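# Load two AA batteries into a remote control's bay

## Task

Insert both AA batteries into the open battery compartment of the remote control, each with correct polarity and seated fully home against its spring contact; the remote itself may be repositioned.

## Robot and tools

Robot: two arms, left_arm and right_arm, each with a parallel two-finger gripper and a wrist camera. Bases in the scene frame: left_arm near (-0.001, +0.302, -0.002) m, right_arm near (-0.003, -0.316, +0.005) m, both almost unrotated, so their axes nearly match the scene axes. Scene frame: origin at table-top height midway between the bases, +x out over the table, +y toward left_arm, +z up. Arm names do not match image sides.

Frames: each arm reports its end_effector_position (metres) and end_effector_quat_wxyz in its own base frame. Fixed cameras and the table use the scene frame. The gripper's fingers point along its own +z and open and close along its y; the reported position is the point between the pads, just behind the fingertips. Reported poses can be a few centimetres off, more when reaching far.

Row format (shared by execute_actions and move): one flat list of 14 numbers, each in [-1, 1], covering both arms even if one is idle: left dx, dy, dz, rx, ry, rz, opening, then right dx, dy, dz, rx, ry, rz, opening. The first six per arm are an offset, not a pose: relative to that arm's current Hand target, along that arm's base axes, with rotation about the Hand target position. Scale: 1.0 = 0.6 m for dx, dy, dz and 180 degrees for rx, ry, rz, which together form one rotation vector. A translation longer than 1.0 gets shortened along its direction. Opening is absolute, not an offset: +1 fully open (about 87 mm between pads), +0.5 about 69 mm, 0 about 43 mm, -0.5 about 18 mm, -1 closed. To keep a gripper unchanged, resend its current opening; writing 0 means half-open. Six zero pose numbers re-request the current Hand target.

execute_actions(actions, cameras): actions is a list of actions; each action is up to 15 rows, one per 1/30 s step, and a short table repeats its last row to fill 15 steps (0.5 s). All rows in one action count from the Hand target at the action's start, so repeating an offset in a new action moves further. Images appear only for an empty actions list or when cameras names them; ["all"] gives every camera, [] none, and an unknown name voids the call. Camera names: cam_head_left, cam_head_right, cam_high, cam_low, cam_left_wrist, cam_right_wrist.

move(target, speed, blend, opening_speed, blocking, cameras): drives each gripper on a straight path. target is one 14-number row or up to 15 rows; every row is an offset from the same starting Hand targets, not from the previous row. speed in m/s, 0.002 to 2.9, default 0.25 (rotation up to twice that in rad/s), one value or one per target. blend in metres rounds corners between listed targets; 0 stops at each. opening_speed (0.2 or more, per second on the -1 to +1 scale) ramps the finger command. blocking=false returns after about 0.5 s while motion continues. Paths do not avoid obstacles or the other arm; the whole run is capped at 10 s. The result adds a move: line with the ending (done, off_target, moving, held, fault) and limits (paced = pose clipped, held = steps withheld). done means at rest within 10 mm and 2 degrees; it says nothing about contact.

wait(seconds 0 to 10): lets time pass, holding commands. stop(): brakes a running move. zoom_image(camera, region [x0, y0, x1, y1] in pixels, at most 504 by 504): enlarges part of that camera's latest image. finished_scene(scene): ends the current scene, giving its number; irreversible, and the goal must hold without the robot.

Results: Hand target is the last commanded pose after clipping; the next offsets count from it. The gripper often rests short of it; if so, send the missing distance as a new offset. grip_measured uses the opening scale; to grip, command about 0.04 below the reading at first contact. Joint positions end with the gripper on a 0 to 1 scale. Joint torques are noisy, offset and include the arm's weight; positive means toward a larger joint angle. "within noise" joint velocities mean the arm is still. Tool commands lists current commands.

Motion cautions: orientation commands are clipped to 40 degrees from the measured one per step. Friction and gravity can leave the gripper low, short or tilted, especially far out; check pose after each move and correct tilt. Tiny moves may not happen or may go sideways. Do not route a path close to an arm's own base. Faster moves lag more and strike harder; targets set far past a contact press harder. A stalled arm keeps pushing until commanded back past its gripper.

Avoid: dropping a battery or letting go while it moves, slamming or pushing hard, knocking anything off the table, the two arms or grippers touching (a grip on the other arm's fingers counts), loads on the wrist camera cables, and hitting the bar, plate and low rail behind the table (tops up to about 3 cm above it). Motor heat builds when holding loads, staying stretched or pushing on unreachable poses; MOTOR HOT warns at 75 °C, and at 90 °C the arm folds and stops working. A loose object may get bumped occasionally.

Each tool is called after "Emit:" as name(argument=value, ...), one argument or row to a line, values as JSON.

## Session

Emit:
execute_actions(
  actions=[],
)

Scene clock: 0.00 s.
left_arm: end_effector_position=(+0.3777, +0.0184, +0.0412) grip_measured=+0.974 end_effector_quat_wxyz=(+0.541, -0.064, +0.838, -0.020) | right_arm: end_effector_position=(+0.3803, -0.0048, +0.0506) grip_measured=+1.000 end_effector_quat_wxyz=(+0.572, +0.051, +0.819, -0.016)
Joint positions: left_arm=[0.074 1.527 0.402 0.699 0.032 -0.098 0.987] | right_arm=[0.032 1.529 0.366 0.808 0.114 0.076 1]
Joint velocities: within noise
Joint torques (N m): no reading
Heat: left arm: 44 °C; right arm: 39 °C.
Hand target: left_arm +0.3786, +0.0190, +0.0432; +0.542, -0.064, +0.837, -0.019 | right_arm +0.3816, -0.0049, +0.0529; +0.573, +0.051, +0.817, -0.016
Tool commands: left_gripper/opening=+1.0 right_gripper/opening=+1.0

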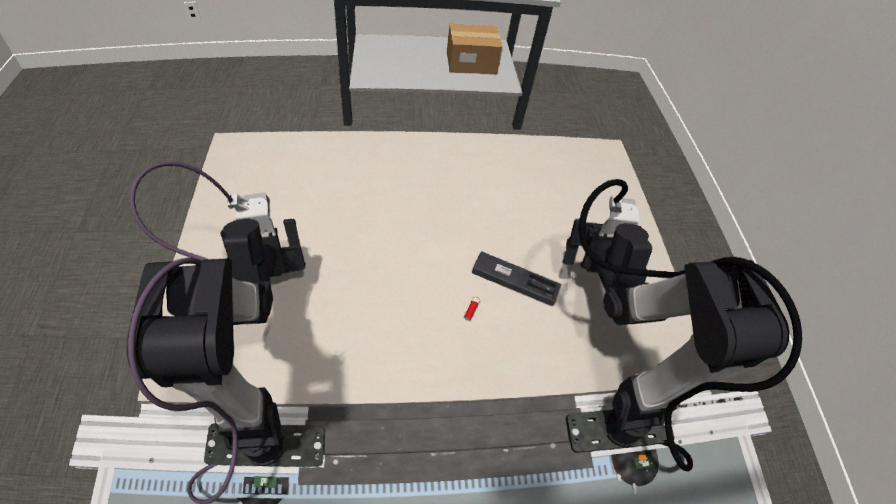

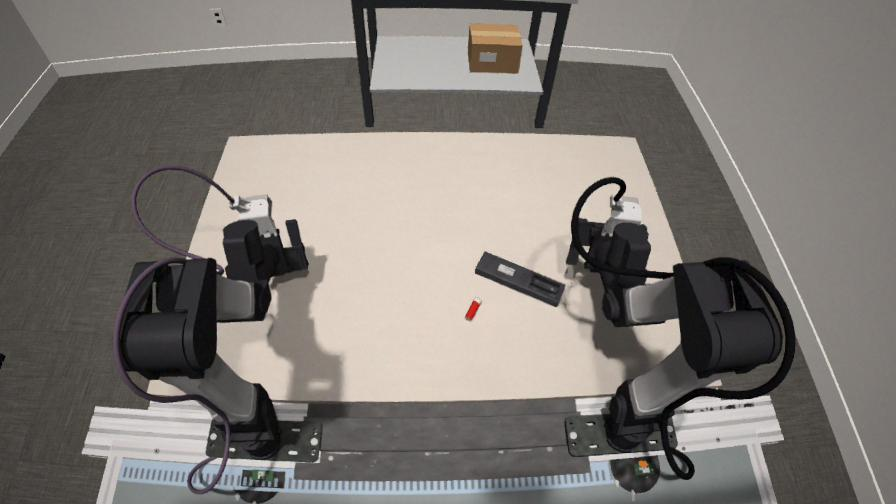

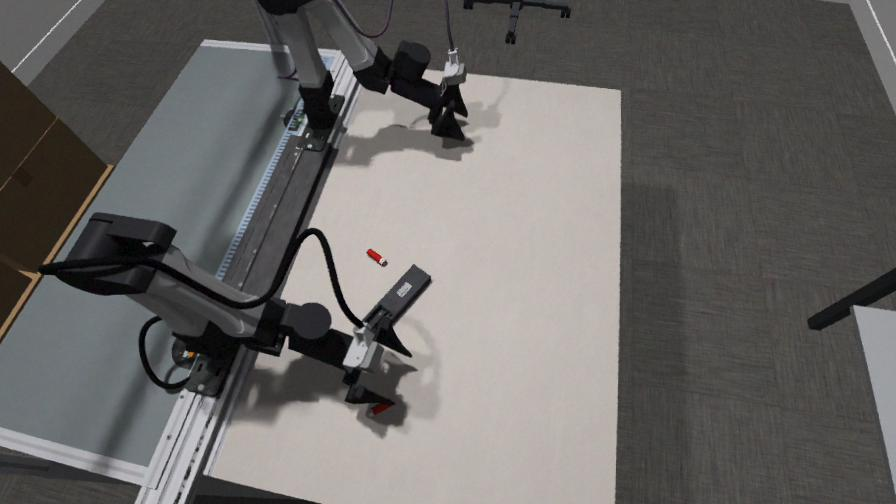

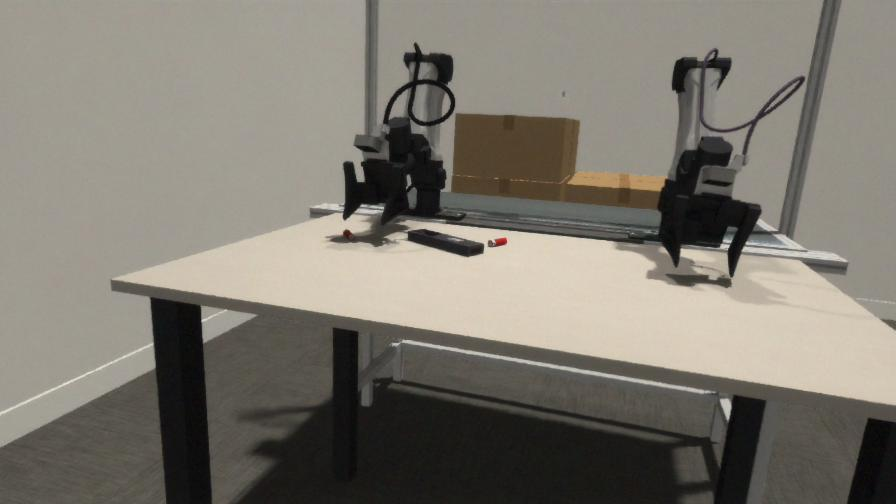

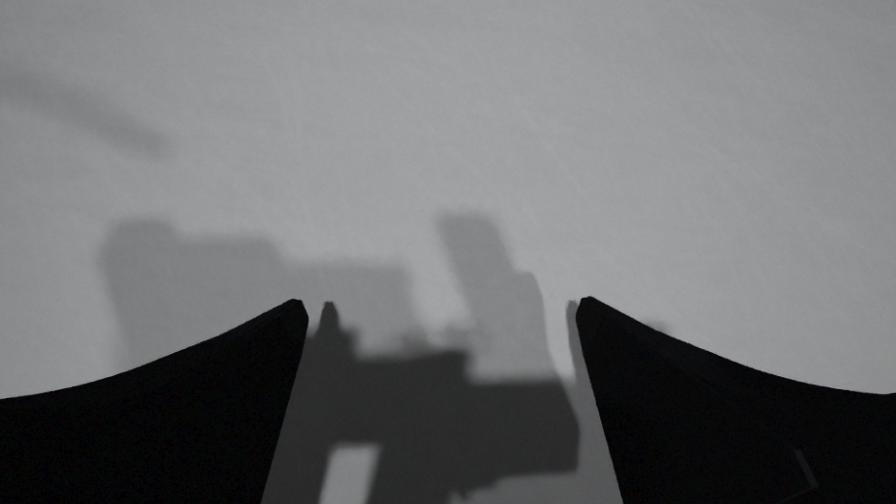

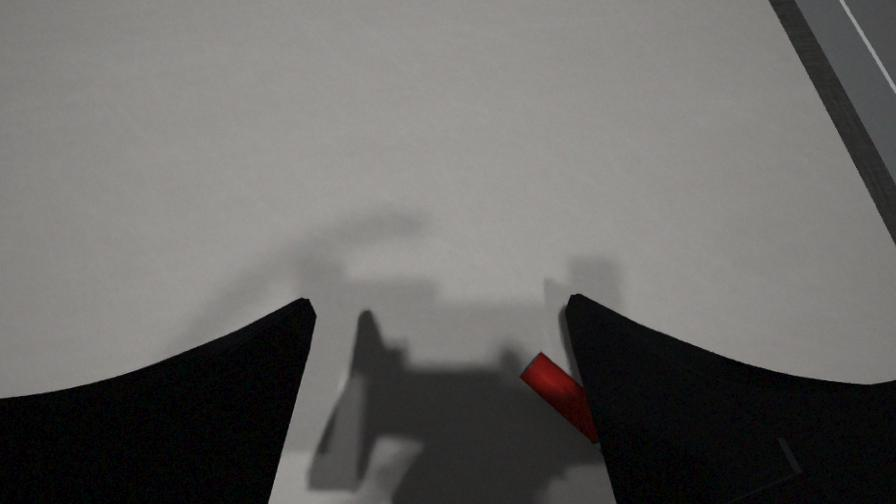

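Emit:
zoom_image(
  camera="cam_head_left",
  region=[440, 220, 600, 340],
)

Emit:
zoom_image(
  camera="cam_head_right",
  region=[440, 220, 600, 340],
)

Emit:
zoom_image(
  camera="cam_high",
  region=[320, 230, 480, 440],
)

Emit:
zoom_image(
  camera="cam_low",
  region=[320, 180, 540, 290],
)

Scaled by 3.150.

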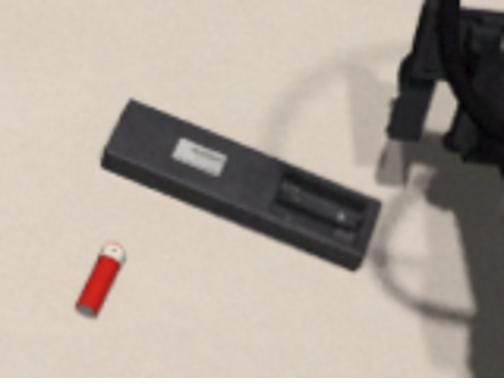

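Scaled by 3.150.

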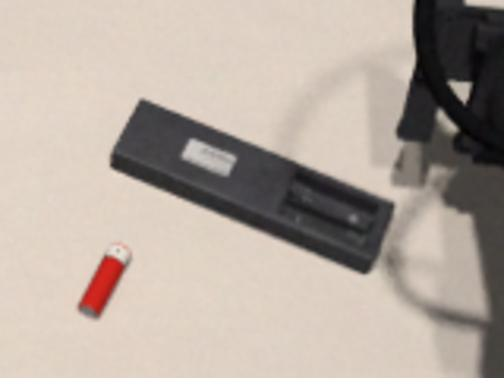

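Scaled by 2.400.

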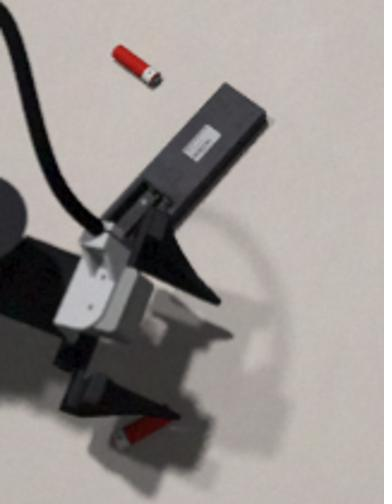

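Scaled by 2.291.

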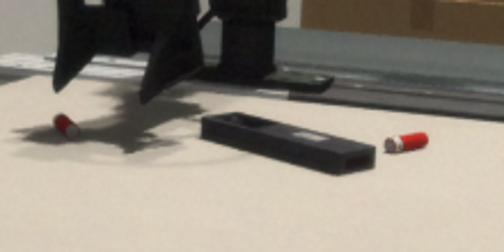

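Emit:
move(
  target=[0,0,0,0,0,0,1, -0.1667,0.2333,0.15,0,0,0,1],
  speed=0.2,
  cameras=["cam_right_wrist","cam_head_left"],
)

Scene clock: 43.60 s.
left_arm: end_effector_position=(+0.3777, +0.0184, +0.0412) grip_measured=+0.974 end_effector_quat_wxyz=(+0.541, -0.064, +0.838, -0.020) | right_arm: end_effector_position=(+0.2792, +0.1314, +0.1348) grip_measured=+1.000 end_effector_quat_wxyz=(+0.570, +0.043, +0.821, -0.020)
Joint positions: left_arm=[0.074 1.527 0.402 0.699 0.032 -0.098 0.987] | right_arm=[0.836 1.047 0.535 -0.043 0.844 0.451 1]
Joint torques (N m): left_arm=[0.27 -6 5.57 1.79 0.1 -0.06] | right_arm=[0.5 -2.14 10.86 1.78 0.43 0.27]
Heat: left arm: 50 °C; right arm: 43 °C.
Hand target: left_arm +0.3787, +0.0190, +0.0432; +0.542, -0.064, +0.837, -0.019 | right_arm +0.2815, +0.1351, +0.1429; +0.573, +0.051, +0.817, -0.016
Off the commanded pose: left_arm 0.002 m, 0 deg | right_arm 0.009 m, 1 deg.
move: done
camera_calibration:
cam_right_wrist: T_world_to_cam=[[-0.107623, -0.993948, -0.0220252, 0.161264], [-0.932472, 0.108601, -0.344531, 0.315847], [0.344838, -0.0165417, -0.938516, 0.173829], [0, 0, 0, 1]] pos_world=[0.251931, 0.128862, 0.275512]
Images, in order (width x height): cam_head_left 896x504, cam_right_wrist 896x504.

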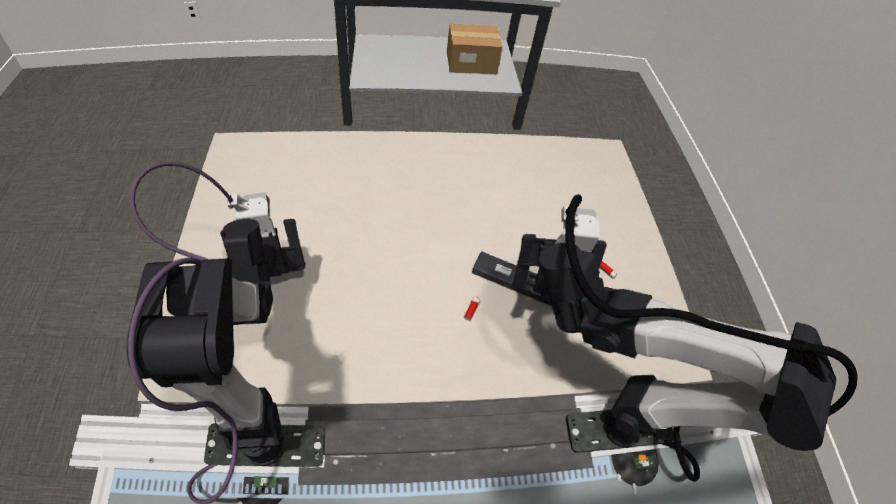

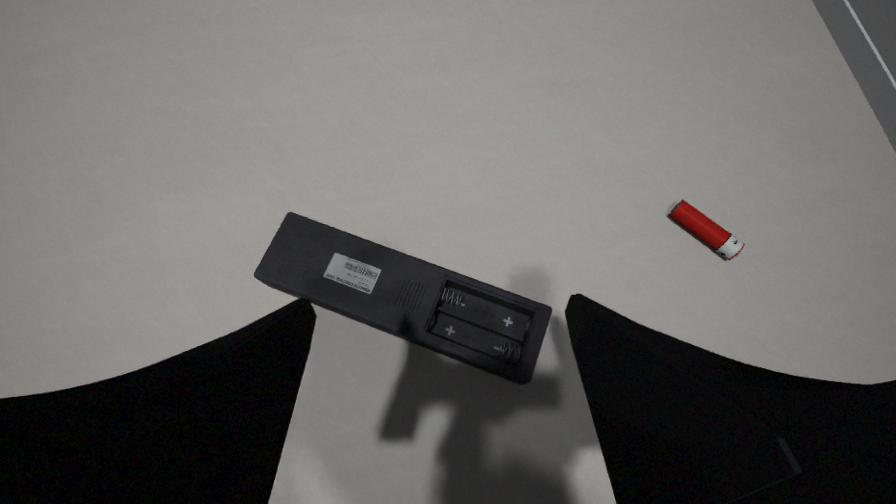

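Emit:
zoom_image(
  camera="cam_right_wrist",
  region=[420, 260, 570, 390],
)

Emit:
zoom_image(
  camera="cam_right_wrist",
  region=[650, 180, 770, 280],
)

Scaled by 3.360.

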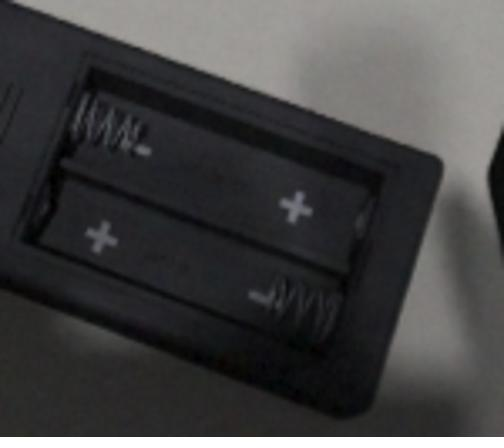

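Scaled by 4.200.

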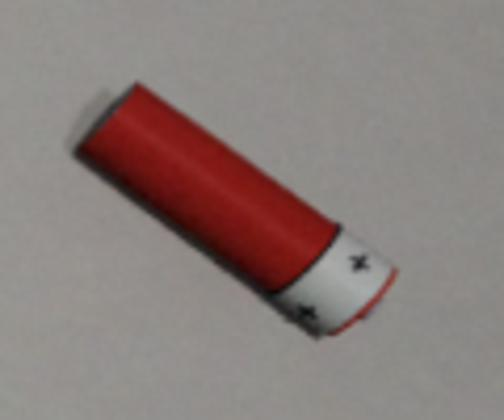

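Emit:
move(
  target=[0,0,0,0,0,0,1, 0.0475,-0.05,-0.105,0.0108,0.3887,0.0346,1],
  speed=0.2,
  cameras=["cam_right_wrist","cam_head_left","cam_low"],
)

Scene clock: 78.97 s.
left_arm: end_effector_position=(+0.3777, +0.0184, +0.0412) grip_measured=+0.974 end_effector_quat_wxyz=(+0.541, -0.064, +0.838, -0.020) | right_arm: end_effector_position=(+0.3069, +0.1044, +0.0777) grip_measured=+1.000 end_effector_quat_wxyz=(+0.003, +0.002, +1.000, -0.006)
Joint positions: left_arm=[0.074 1.527 0.402 0.699 0.032 -0.098 0.987] | right_arm=[0.297 1.931 1.559 -1.196 0.013 0.301 1]
Joint torques (N m): left_arm=[0.13 -6.02 5.64 1.87 0.04 -0.11] | right_arm=[-0.77 -8.36 9.44 0.39 -0.09 0]
Heat: left arm: 52 °C; right arm: 46 °C.
Hand target: left_arm +0.3787, +0.0190, +0.0432; +0.542, -0.064, +0.837, -0.019 | right_arm +0.3100, +0.1050, +0.0799; +0.001, +0.000, +1.000, +0.000
Off the commanded pose: left_arm 0.002 m, 0 deg | right_arm 0.004 m, 1 deg.
move: done
camera_calibration:
cam_right_wrist: T_world_to_cam=[[-0.0146072, -0.999634, 0.0227615, 0.104731], [-0.656813, 0.0267565, 0.753579, 0.163518], [-0.753912, -0.00394233, -0.656963, 0.424189], [0, 0, 0, 1]] pos_world=[0.428732, 0.10199, 0.153069]
Images, in order (width x height): cam_head_left 896x504, cam_low 896x504, cam_right_wrist 896x504.

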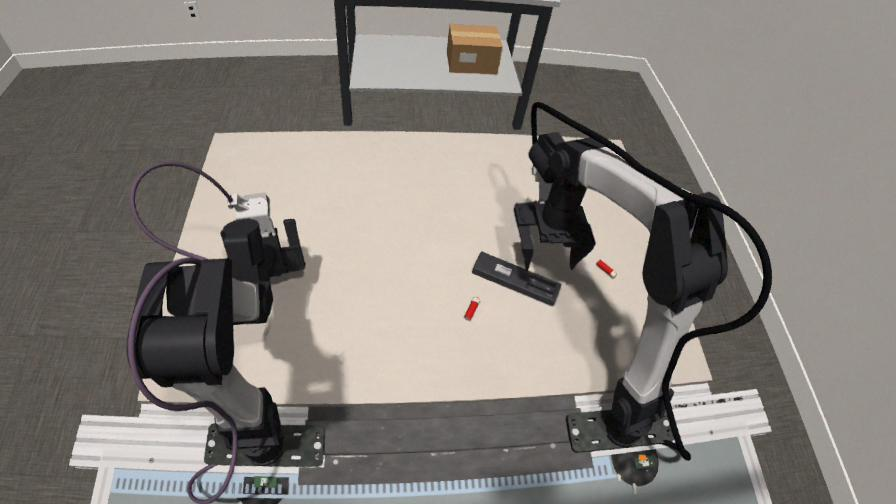

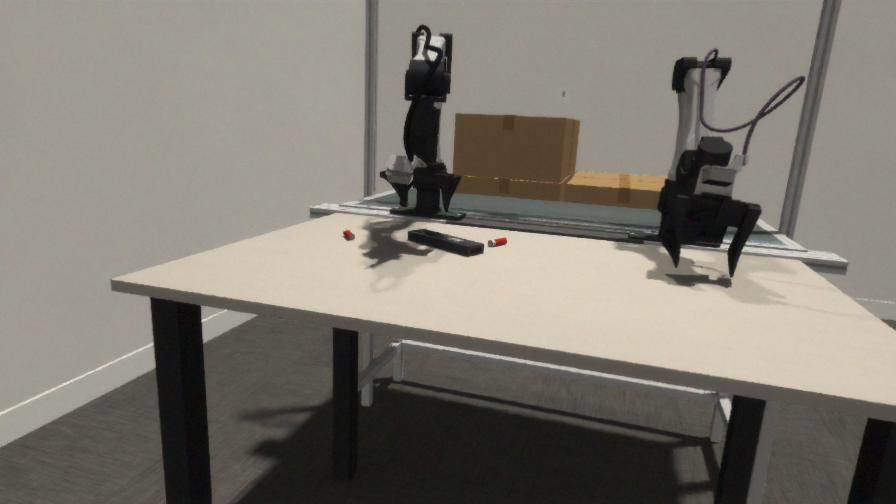

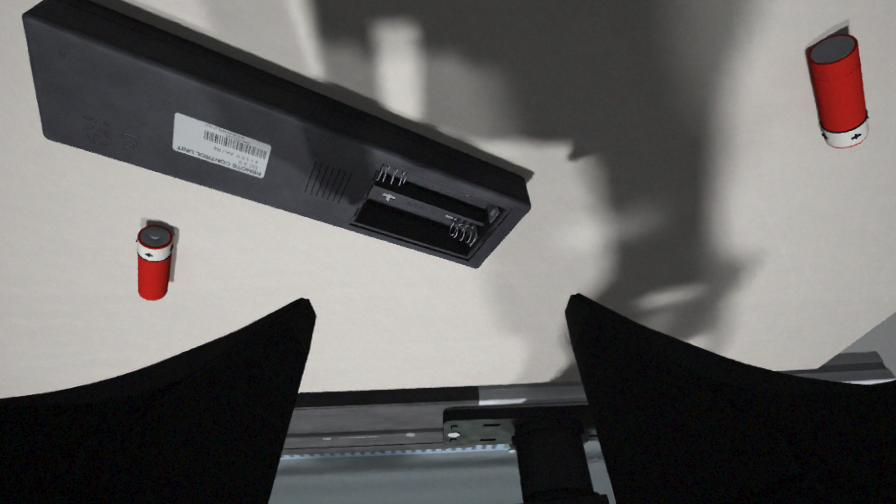

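Emit:
zoom_image(
  camera="cam_right_wrist",
  region=[330, 140, 550, 280],
)

Emit:
zoom_image(
  camera="cam_right_wrist",
  region=[100, 200, 220, 310],
)

Scaled by 2.291.

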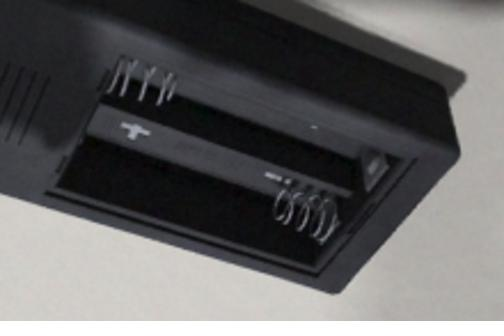

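Scaled by 4.200.

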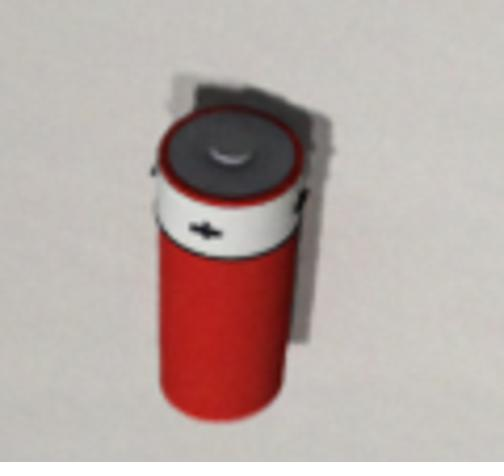

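Emit:
move(
  target=[0,0,0,0,0,0,1, 0.0272,0.0833,0.0167,0,0,0.35,1],
  speed=0.25,
  cameras=["cam_right_wrist","cam_high"],
)

Scene clock: 184.57 s.
left_arm: end_effector_position=(+0.3777, +0.0184, +0.0412) grip_measured=+0.974 end_effector_quat_wxyz=(+0.541, -0.064, +0.838, -0.020) | right_arm: end_effector_position=(+0.3254, +0.1505, +0.0893) grip_measured=+1.000 end_effector_quat_wxyz=(+0.003, -0.516, +0.857, -0.006)
Joint positions: left_arm=[0.074 1.527 0.402 0.699 0.032 -0.098 0.987] | right_arm=[0.503 2.038 1.756 -1.282 0.011 -0.581 1]
Joint torques (N m): left_arm=[0.18 -5.72 5.48 1.9 0.04 -0.1] | right_arm=[0.34 -9.03 9.46 0.38 -0.15 0.02]
Heat: left arm: 55 °C; right arm: 50 °C.
Hand target: left_arm +0.3787, +0.0190, +0.0432; +0.542, -0.064, +0.837, -0.019 | right_arm +0.3264, +0.1550, +0.0899; +0.001, -0.522, +0.853, +0.000
Off the commanded pose: left_arm 0.002 m, 0 deg | right_arm 0.005 m, 1 deg.
move: done
camera_calibration:
cam_right_wrist: T_world_to_cam=[[0.878031, -0.477987, 0.0242863, -0.218223], [-0.32768, -0.563391, 0.75843, 0.147028], [-0.348837, -0.673883, -0.651302, 0.414529], [0, 0, 0, 1]] pos_world=[0.384388, 0.25787, 0.163772]
Images, in order (width x height): cam_high 896x504, cam_right_wrist 896x504.

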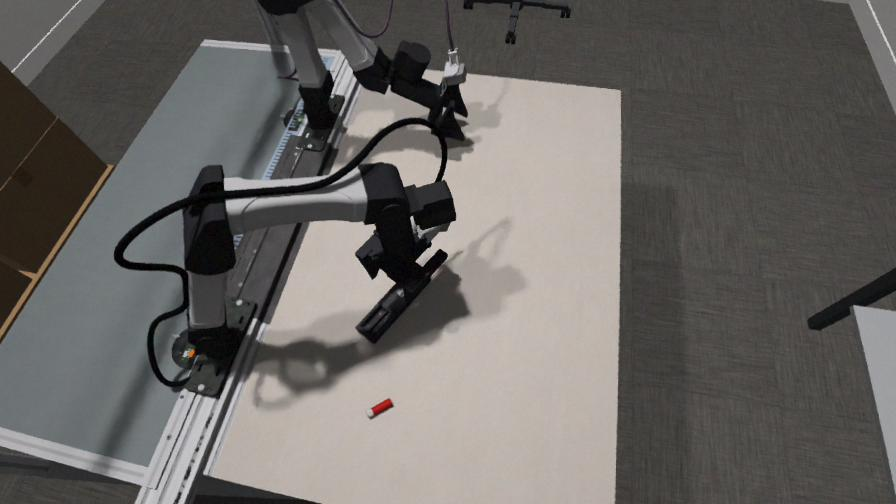

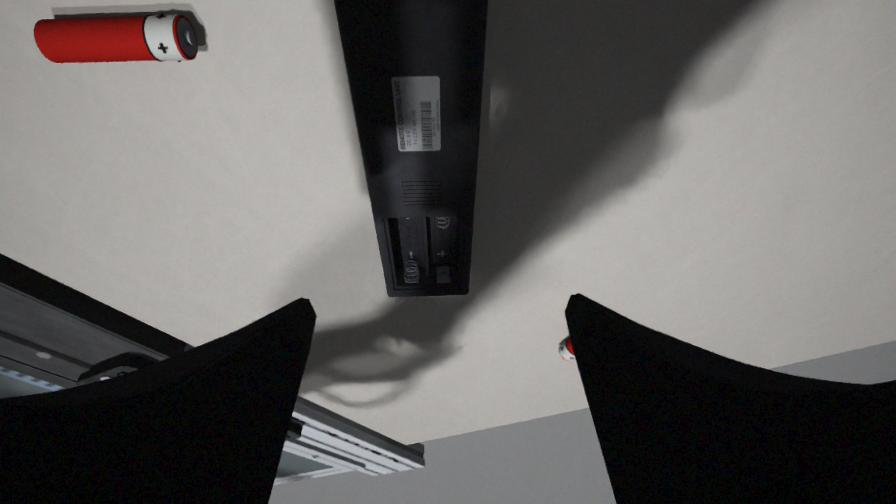

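Emit:
zoom_image(
  camera="cam_right_wrist",
  region=[360, 170, 500, 310],
)

Scaled by 3.600.

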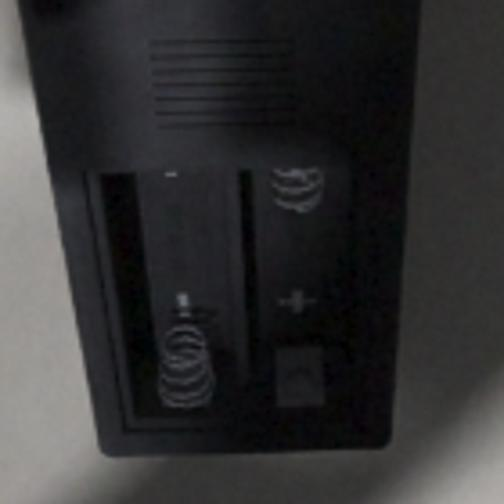

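Emit:
move(
  target=[0,0,0,0,0,0,1, -0.010,0.0083,-0.095,0,0,0,1],
  speed=0.15,
  cameras=["cam_right_wrist"],
)

Scene clock: 200.70 s.
left_arm: end_effector_position=(+0.3777, +0.0184, +0.0412) grip_measured=+0.974 end_effector_quat_wxyz=(+0.541, -0.064, +0.838, -0.020) | right_arm: end_effector_position=(+0.3230, +0.1562, +0.0385) grip_measured=+1.000 end_effector_quat_wxyz=(+0.004, -0.523, +0.852, -0.006)
Joint positions: left_arm=[0.074 1.527 0.402 0.699 0.032 -0.098 0.987] | right_arm=[0.52 2.065 1.594 -1.092 0.011 -0.581 1]
Joint torques (N m): left_arm=[0.36 -6.02 5.39 1.85 0.03 -0.09] | right_arm=[0.47 -9.7 6.13 0.65 -0.15 0.2]
Heat: left arm: 55 °C; right arm: 50 °C.
Hand target: left_arm +0.3787, +0.0190, +0.0432; +0.542, -0.064, +0.837, -0.019 | right_arm +0.3203, +0.1600, +0.0330; +0.001, -0.522, +0.853, +0.000
Off the commanded pose: left_arm 0.002 m, 0 deg | right_arm 0.007 m, 1 deg.
move: done
camera_calibration:
cam_right_wrist: T_world_to_cam=[[0.886267, -0.462516, 0.0246935, -0.217247], [-0.318246, -0.569351, 0.757997, 0.185808], [-0.336526, -0.679646, -0.651791, 0.381334], [0, 0, 0, 1]] pos_world=[0.38, 0.264482, 0.113073]
Images, in order (width x height): cam_right_wrist 896x504.

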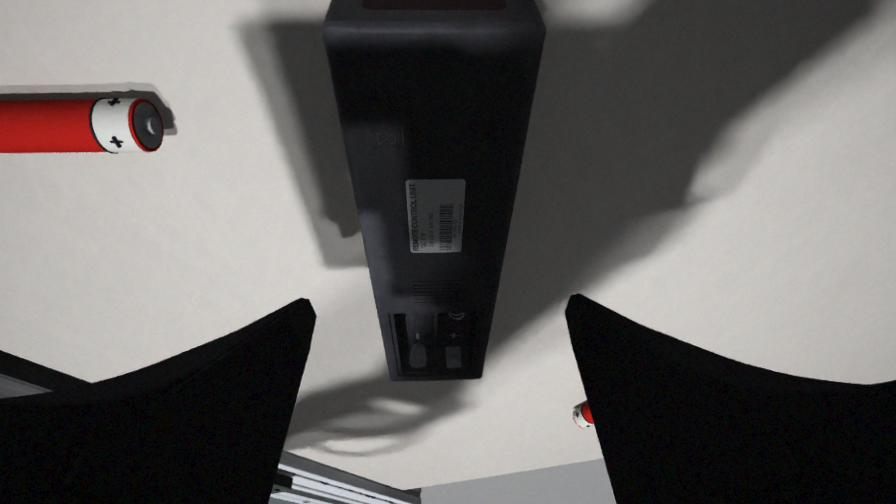

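Emit:
move(
  target=[0,0,0,0,0,0,1, 0,0,-0.02,0,0,0,1],
  speed=0.08,
  cameras=["cam_right_wrist"],
)

Scene clock: 205.27 s.
left_arm: end_effector_position=(+0.3777, +0.0184, +0.0412) grip_measured=+0.974 end_effector_quat_wxyz=(+0.541, -0.064, +0.838, -0.020) | right_arm: end_effector_position=(+0.3243, +0.1569, +0.0287) grip_measured=+1.000 end_effector_quat_wxyz=(+0.007, -0.523, +0.852, -0.006)
Joint positions: left_arm=[0.074 1.527 0.402 0.699 0.032 -0.098 0.987] | right_arm=[0.52 2.073 1.566 -1.049 0.011 -0.581 1]
Joint torques (N m): left_arm=[0.35 -6.06 5.67 1.82 0.03 -0.14] | right_arm=[0.46 -9.32 5.81 0.68 -0.15 0.2]
Heat: left arm: 56 °C; right arm: 49 °C.
Hand target: left_arm +0.3787, +0.0190, +0.0432; +0.542, -0.064, +0.837, -0.019 | right_arm +0.3203, +0.1600, +0.0208; +0.001, -0.522, +0.853, +0.000
Off the commanded pose: left_arm 0.002 m, 0 deg | right_arm 0.009 m, 1 deg.
move: done
camera_calibration:
cam_right_wrist: T_world_to_cam=[[0.886093, -0.462614, 0.0287664, -0.217842], [-0.323232, -0.572254, 0.753689, 0.196293], [-0.332205, -0.677136, -0.656602, 0.374278], [0, 0, 0, 1]] pos_world=[0.380814, 0.264989, 0.104074]
Images, in order (width x height): cam_right_wrist 896x504.

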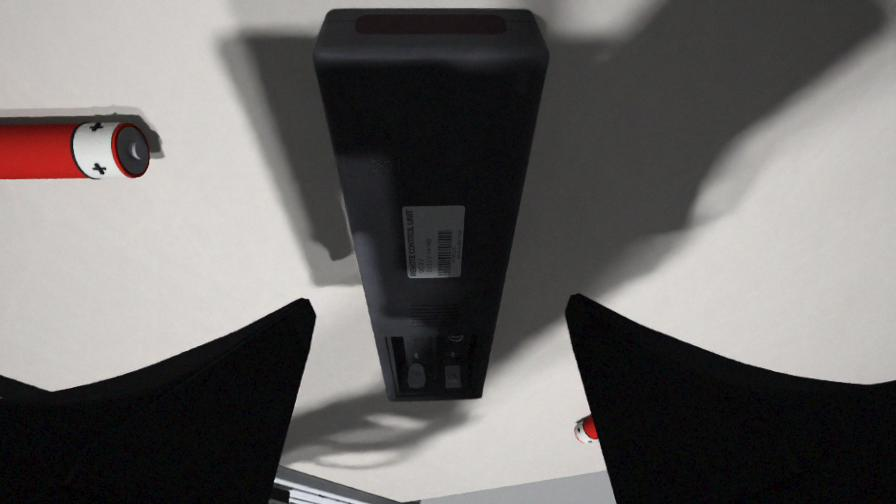

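Emit:
move(
  target=[0,0,0,0,0,0,1, 0,0,-0.0217,0,0,0,1],
  speed=0.06,
  cameras=["cam_right_wrist"],
)

Scene clock: 211.50 s.
left_arm: end_effector_position=(+0.3777, +0.0184, +0.0412) grip_measured=+0.974 end_effector_quat_wxyz=(+0.541, -0.064, +0.838, -0.020) | right_arm: end_effector_position=(+0.3244, +0.1571, +0.0157) grip_measured=+1.000 end_effector_quat_wxyz=(+0.007, -0.523, +0.852, -0.006)
Joint positions: left_arm=[0.074 1.527 0.402 0.699 0.032 -0.098 0.987] | right_arm=[0.52 2.089 1.536 -1.003 0.011 -0.581 1]
Joint torques (N m): left_arm=[0.18 -6 5.48 1.88 0.07 -0.16] | right_arm=[0.46 -9.36 5.74 0.68 -0.14 0.2]
Heat: left arm: 56 °C; right arm: 48 °C.
Hand target: left_arm +0.3787, +0.0190, +0.0432; +0.542, -0.064, +0.837, -0.019 | right_arm +0.3203, +0.1600, +0.0079; +0.001, -0.522, +0.853, +0.000
Off the commanded pose: left_arm 0.002 m, 0 deg | right_arm 0.009 m, 1 deg.
move: done
camera_calibration:
cam_right_wrist: T_world_to_cam=[[0.886081, -0.462645, 0.0286184, -0.21757], [-0.323036, -0.572059, 0.75392, 0.20614], [-0.332426, -0.677279, -0.656342, 0.365908], [0, 0, 0, 1]] pos_world=[0.381013, 0.265089, 0.0909742]
Images, in order (width x height): cam_right_wrist 896x504.

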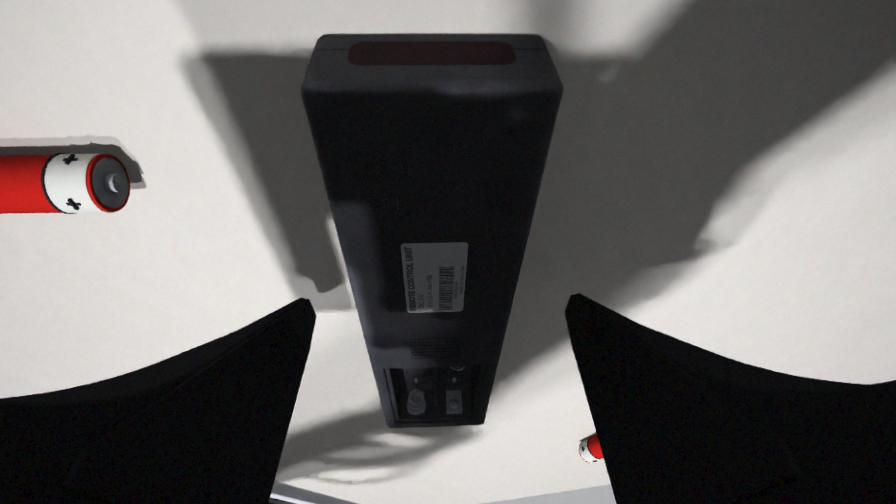

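Emit:
move(
  target=[0,0,0,0,0,0,1, 0,0,0,0,0,0,0.0],
  speed=0.06,
  opening_speed=0.8,
  cameras=["cam_right_wrist"],
)

Scene clock: 216.93 s.
left_arm: end_effector_position=(+0.3777, +0.0184, +0.0412) grip_measured=+0.974 end_effector_quat_wxyz=(+0.541, -0.064, +0.838, -0.020) | right_arm: end_effector_position=(+0.3244, +0.1573, +0.0156) grip_measured=+0.086 end_effector_quat_wxyz=(+0.007, -0.523, +0.852, -0.005)
Joint positions: left_arm=[0.074 1.527 0.402 0.699 0.032 -0.098 0.987] | right_arm=[0.52 2.089 1.536 -1.003 0.01 -0.581 0.543]
Joint torques (N m): left_arm=[0.27 -6.12 5.41 1.87 0.06 -0.13] | right_arm=[0.46 -9.36 5.72 0.68 -0.12 0.2]
Heat: left arm: 56 °C; right arm: 47 °C.
Hand target: left_arm +0.3787, +0.0190, +0.0432; +0.542, -0.064, +0.837, -0.019 | right_arm +0.3203, +0.1600, +0.0079; +0.001, -0.522, +0.853, +0.000
Off the commanded pose: left_arm 0.002 m, 0 deg | right_arm 0.009 m, 1 deg.
move: done
camera_calibration:
cam_right_wrist: T_world_to_cam=[[0.886145, -0.46259, 0.0275105, -0.217462], [-0.322643, -0.573269, 0.75317, 0.206364], [-0.332638, -0.676294, -0.657251, 0.365945], [0, 0, 0, 1]] pos_world=[0.381012, 0.265192, 0.0910729]
Images, in order (width x height): cam_right_wrist 896x504.

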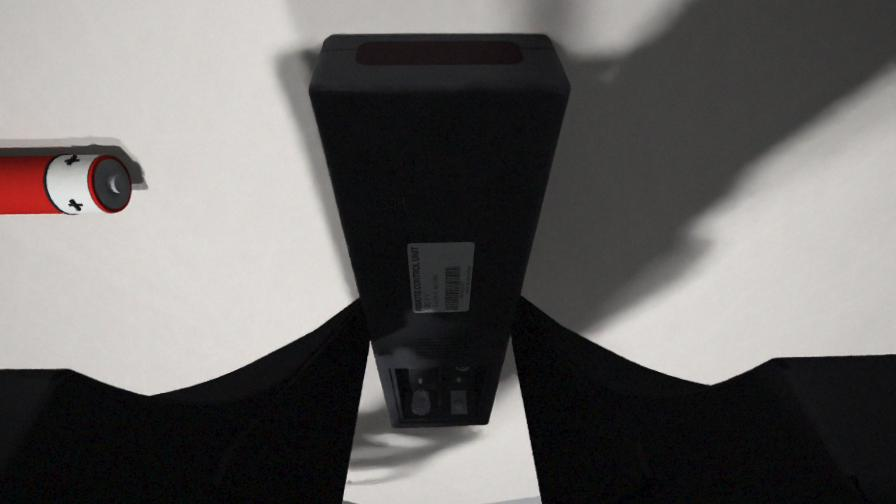

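Emit:
move(
  target=[
    [0,0,0,0,0,0,1, 0,0,0.0417,0,0,0,0.0],
    [0,0,0,0,0,0,1, 0.105,0.0883,0.0417,0,0,0.3167,0.0],
  ],
  speed=0.15,
  cameras=["cam_right_wrist","cam_head_left","cam_low"],
)

Scene clock: 237.77 s.
left_arm: end_effector_position=(+0.3777, +0.0184, +0.0412) grip_measured=+0.974 end_effector_quat_wxyz=(+0.541, -0.064, +0.838, -0.020) | right_arm: end_effector_position=(+0.3828, +0.2068, +0.0316) grip_measured=+0.086 end_effector_quat_wxyz=(+0.001, +0.861, -0.508, +0.005)
Joint positions: left_arm=[0.074 1.527 0.402 0.699 0.032 -0.098 0.987] | right_arm=[0.594 2.254 1.864 -1.179 0.009 -1.48 0.543]
Joint torques (N m): left_arm=[0.16 -6.11 5.31 1.83 0.09 -0.1] | right_arm=[0.58 -10.8 9.68 0.29 -0.17 -0.02]
Heat: left arm: 56 °C; right arm: 48 °C.
Hand target: left_arm +0.3787, +0.0190, +0.0432; +0.542, -0.064, +0.837, -0.019 | right_arm +0.3833, +0.2130, +0.0329; -0.001, +0.866, -0.500, +0.000
Off the commanded pose: left_arm 0.002 m, 0 deg | right_arm 0.006 m, 1 deg.
move: done
camera_calibration:
cam_right_wrist: T_world_to_cam=[[0.880808, 0.473253, 0.0144452, -0.437848], [0.295775, -0.5738, 0.763721, 0.0045754], [0.369722, -0.668419, -0.645384, 0.158411], [0, 0, 0, 1]] pos_world=[0.325739, 0.315724, 0.105067]
Images, in order (width x height): cam_head_left 896x504, cam_low 896x504, cam_right_wrist 896x504.

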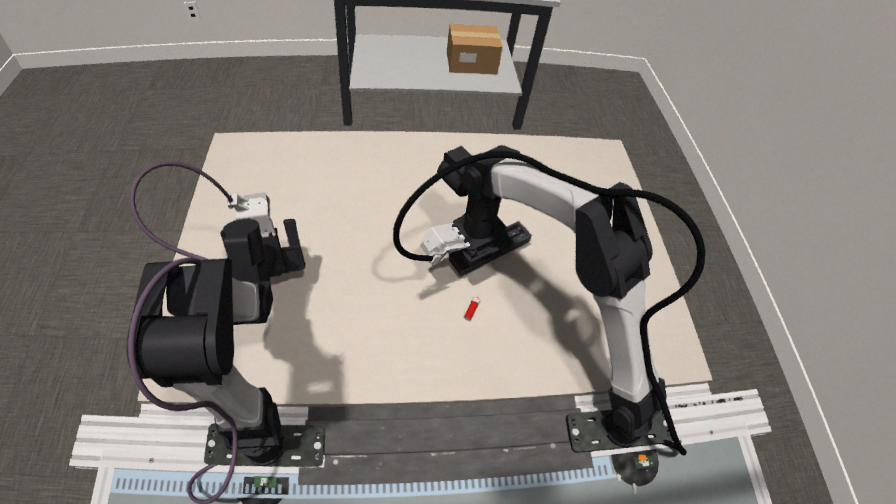

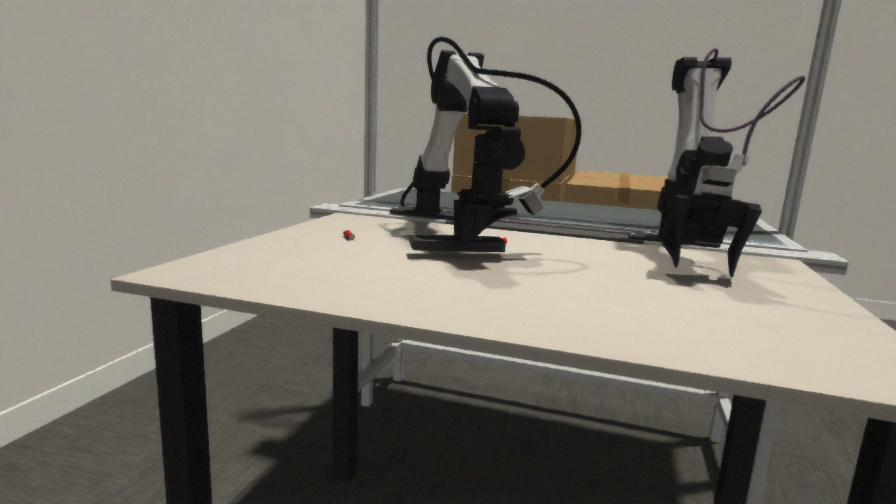

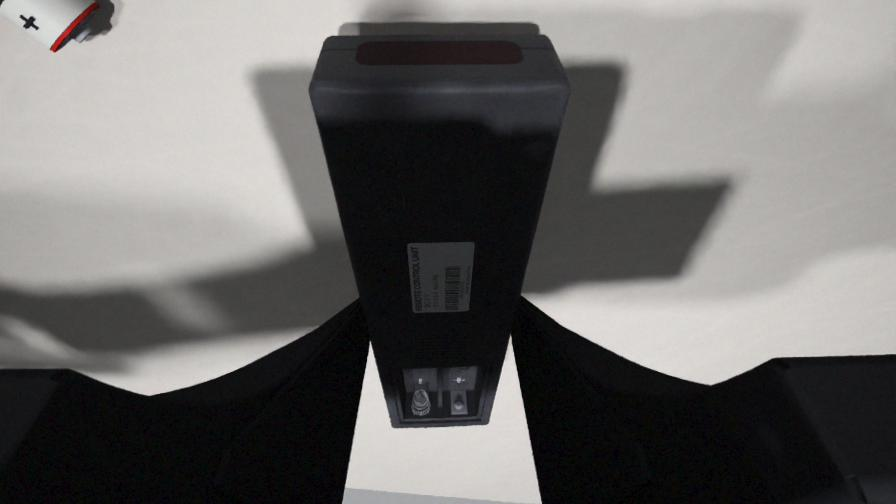

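Emit:
zoom_image(
  camera="cam_right_wrist",
  region=[380, 350, 500, 440],
)

Scaled by 4.200.

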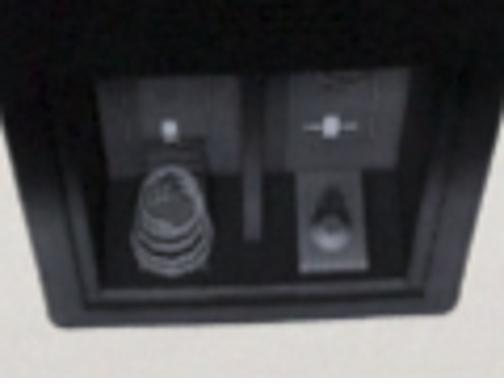

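Emit:
move(
  target=[0,0,0,0,0,0,1, 0,0,-0.0217,0,0,0,0.0],
  speed=0.05,
  cameras=["cam_low","cam_right_wrist"],
)

Scene clock: 248.60 s.
left_arm: end_effector_position=(+0.3777, +0.0184, +0.0412) grip_measured=+0.974 end_effector_quat_wxyz=(+0.541, -0.064, +0.838, -0.020) | right_arm: end_effector_position=(+0.3859, +0.2088, +0.0271) grip_measured=+0.086 end_effector_quat_wxyz=(-0.003, +0.861, -0.508, +0.006)
Joint positions: left_arm=[0.074 1.527 0.402 0.699 0.032 -0.098 0.987] | right_arm=[0.594 2.264 1.864 -1.16 0.009 -1.481 0.543]
Joint torques (N m): left_arm=[0.12 -6.24 5.6 1.8 0.08 -0.06] | right_arm=[0.57 -10.97 6.28 0.59 -0.17 0]
Heat: left arm: 57 °C; right arm: 50 °C.
Hand target: left_arm +0.3787, +0.0190, +0.0432; +0.542, -0.064, +0.837, -0.019 | right_arm +0.3833, +0.2129, +0.0199; +0.000, +0.866, -0.500, +0.000
Off the commanded pose: left_arm 0.002 m, 0 deg | right_arm 0.009 m, 1 deg.
move: done
camera_calibration:
cam_right_wrist: T_world_to_cam=[[0.880317, 0.473874, 0.0220206, -0.441606], [0.29139, -0.576779, 0.763163, 0.0106099], [0.374344, -0.665409, -0.645831, 0.153361], [0, 0, 0, 1]] pos_world=[0.328251, 0.317433, 0.100673]
Images, in order (width x height): cam_low 896x504, cam_right_wrist 896x504.

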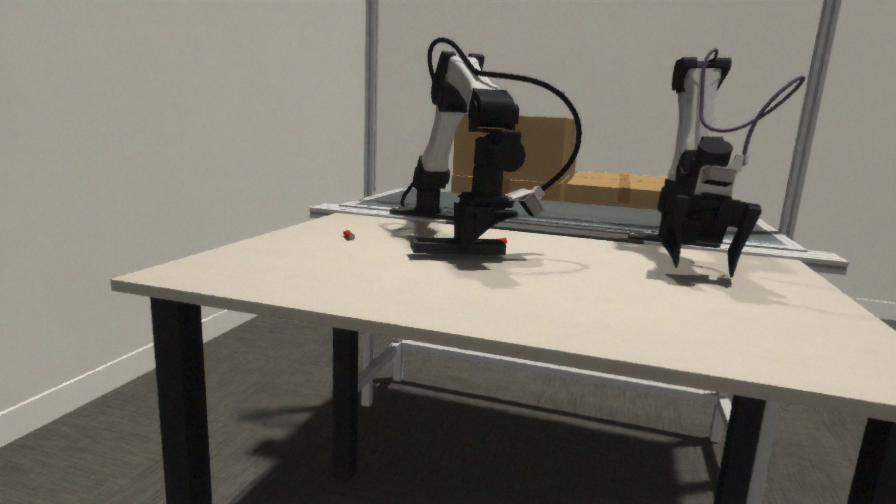

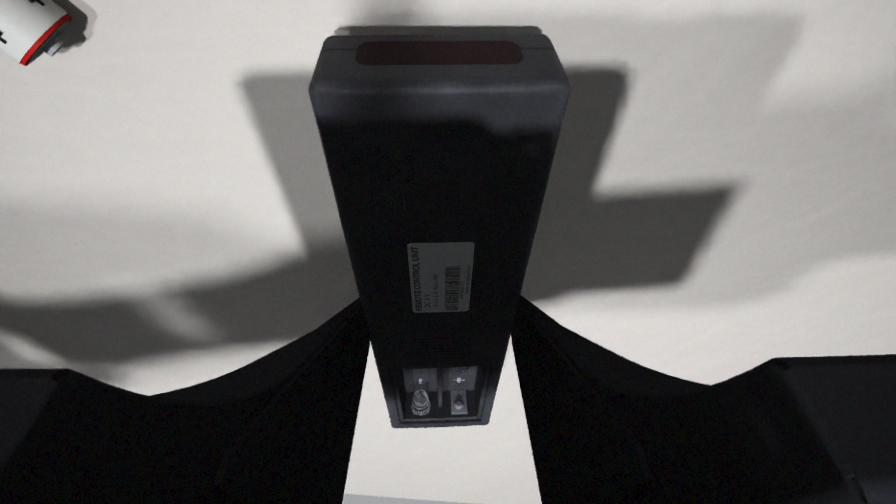

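Emit:
move(
  target=[0,0,0,0,0,0,1, 0,0,-0.015,0,0,0,0.0],
  speed=0.05,
  cameras=["cam_right_wrist"],
)

Scene clock: 251.57 s.
left_arm: end_effector_position=(+0.3777, +0.0184, +0.0412) grip_measured=+0.974 end_effector_quat_wxyz=(+0.541, -0.064, +0.838, -0.020) | right_arm: end_effector_position=(+0.3864, +0.2092, +0.0183) grip_measured=+0.086 end_effector_quat_wxyz=(-0.003, +0.861, -0.508, +0.006)
Joint positions: left_arm=[0.074 1.527 0.402 0.699 0.032 -0.098 0.987] | right_arm=[0.594 2.273 1.843 -1.129 0.009 -1.481 0.543]
Joint torques (N m): left_arm=[0.08 -6.17 5.34 1.9 0.09 -0.11] | right_arm=[0.55 -11.06 6.08 0.58 -0.16 0]
Heat: left arm: 57 °C; right arm: 50 °C.
Hand target: left_arm +0.3787, +0.0190, +0.0432; +0.542, -0.064, +0.837, -0.019 | right_arm +0.3833, +0.2129, +0.0109; +0.000, +0.866, -0.500, +0.000
Off the commanded pose: left_arm 0.002 m, 0 deg | right_arm 0.009 m, 1 deg.
move: done
camera_calibration:
cam_right_wrist: T_world_to_cam=[[0.880296, 0.473861, 0.0231354, -0.442135], [0.290691, -0.577275, 0.763055, 0.0178075], [0.374937, -0.664988, -0.64592, 0.147437], [0, 0, 0, 1]] pos_world=[0.328753, 0.317834, 0.0918734]
Images, in order (width x height): cam_right_wrist 896x504.

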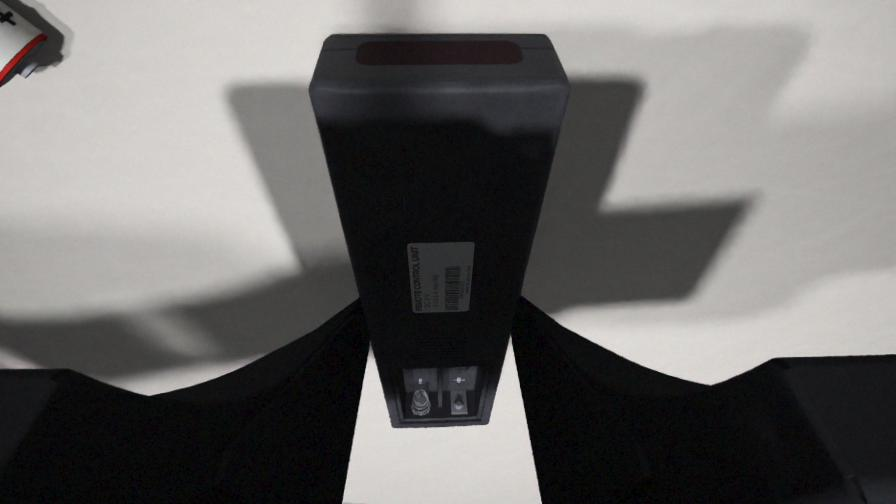

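Emit:
move(
  target=[0,0,0,0,0,0,1, 0,0,-0.004,0,0,0,0.0],
  speed=0.03,
  cameras=["cam_right_wrist"],
)

Scene clock: 254.20 s.
left_arm: end_effector_position=(+0.3777, +0.0184, +0.0412) grip_measured=+0.974 end_effector_quat_wxyz=(+0.541, -0.064, +0.838, -0.020) | right_arm: end_effector_position=(+0.3881, +0.2103, +0.0183) grip_measured=+0.086 end_effector_quat_wxyz=(-0.007, +0.861, -0.508, +0.008)
Joint positions: left_arm=[0.074 1.527 0.402 0.699 0.032 -0.098 0.987] | right_arm=[0.594 2.273 1.843 -1.121 0.009 -1.481 0.543]
Joint torques (N m): left_arm=[0.35 -6.09 5.57 1.84 0.05 -0.1] | right_arm=[0.54 -10.88 5.52 0.6 -0.17 0]
Heat: left arm: 57 °C; right arm: 50 °C.
Hand target: left_arm +0.3787, +0.0190, +0.0432; +0.542, -0.064, +0.837, -0.019 | right_arm +0.3834, +0.2129, +0.0085; +0.000, +0.866, -0.500, +0.000
Off the commanded pose: left_arm 0.002 m, 0 deg | right_arm 0.011 m, 2 deg.
move: off_target (right_arm)
camera_calibration:
cam_right_wrist: T_world_to_cam=[[0.880101, 0.473765, 0.0311292, -0.444094], [0.285621, -0.580684, 0.762382, 0.0206324], [0.379266, -0.662082, -0.646378, 0.145248], [0, 0, 0, 1]] pos_world=[0.329867, 0.318543, 0.0919798]
Images, in order (width x height): cam_right_wrist 896x504.

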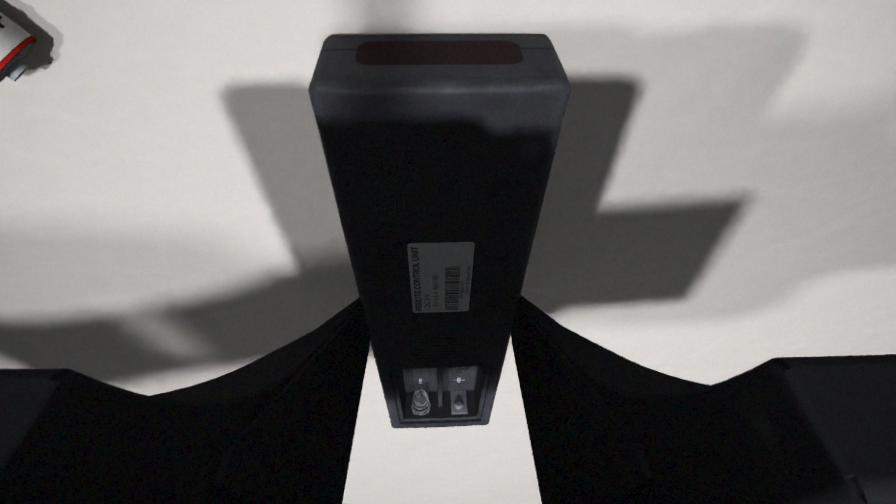

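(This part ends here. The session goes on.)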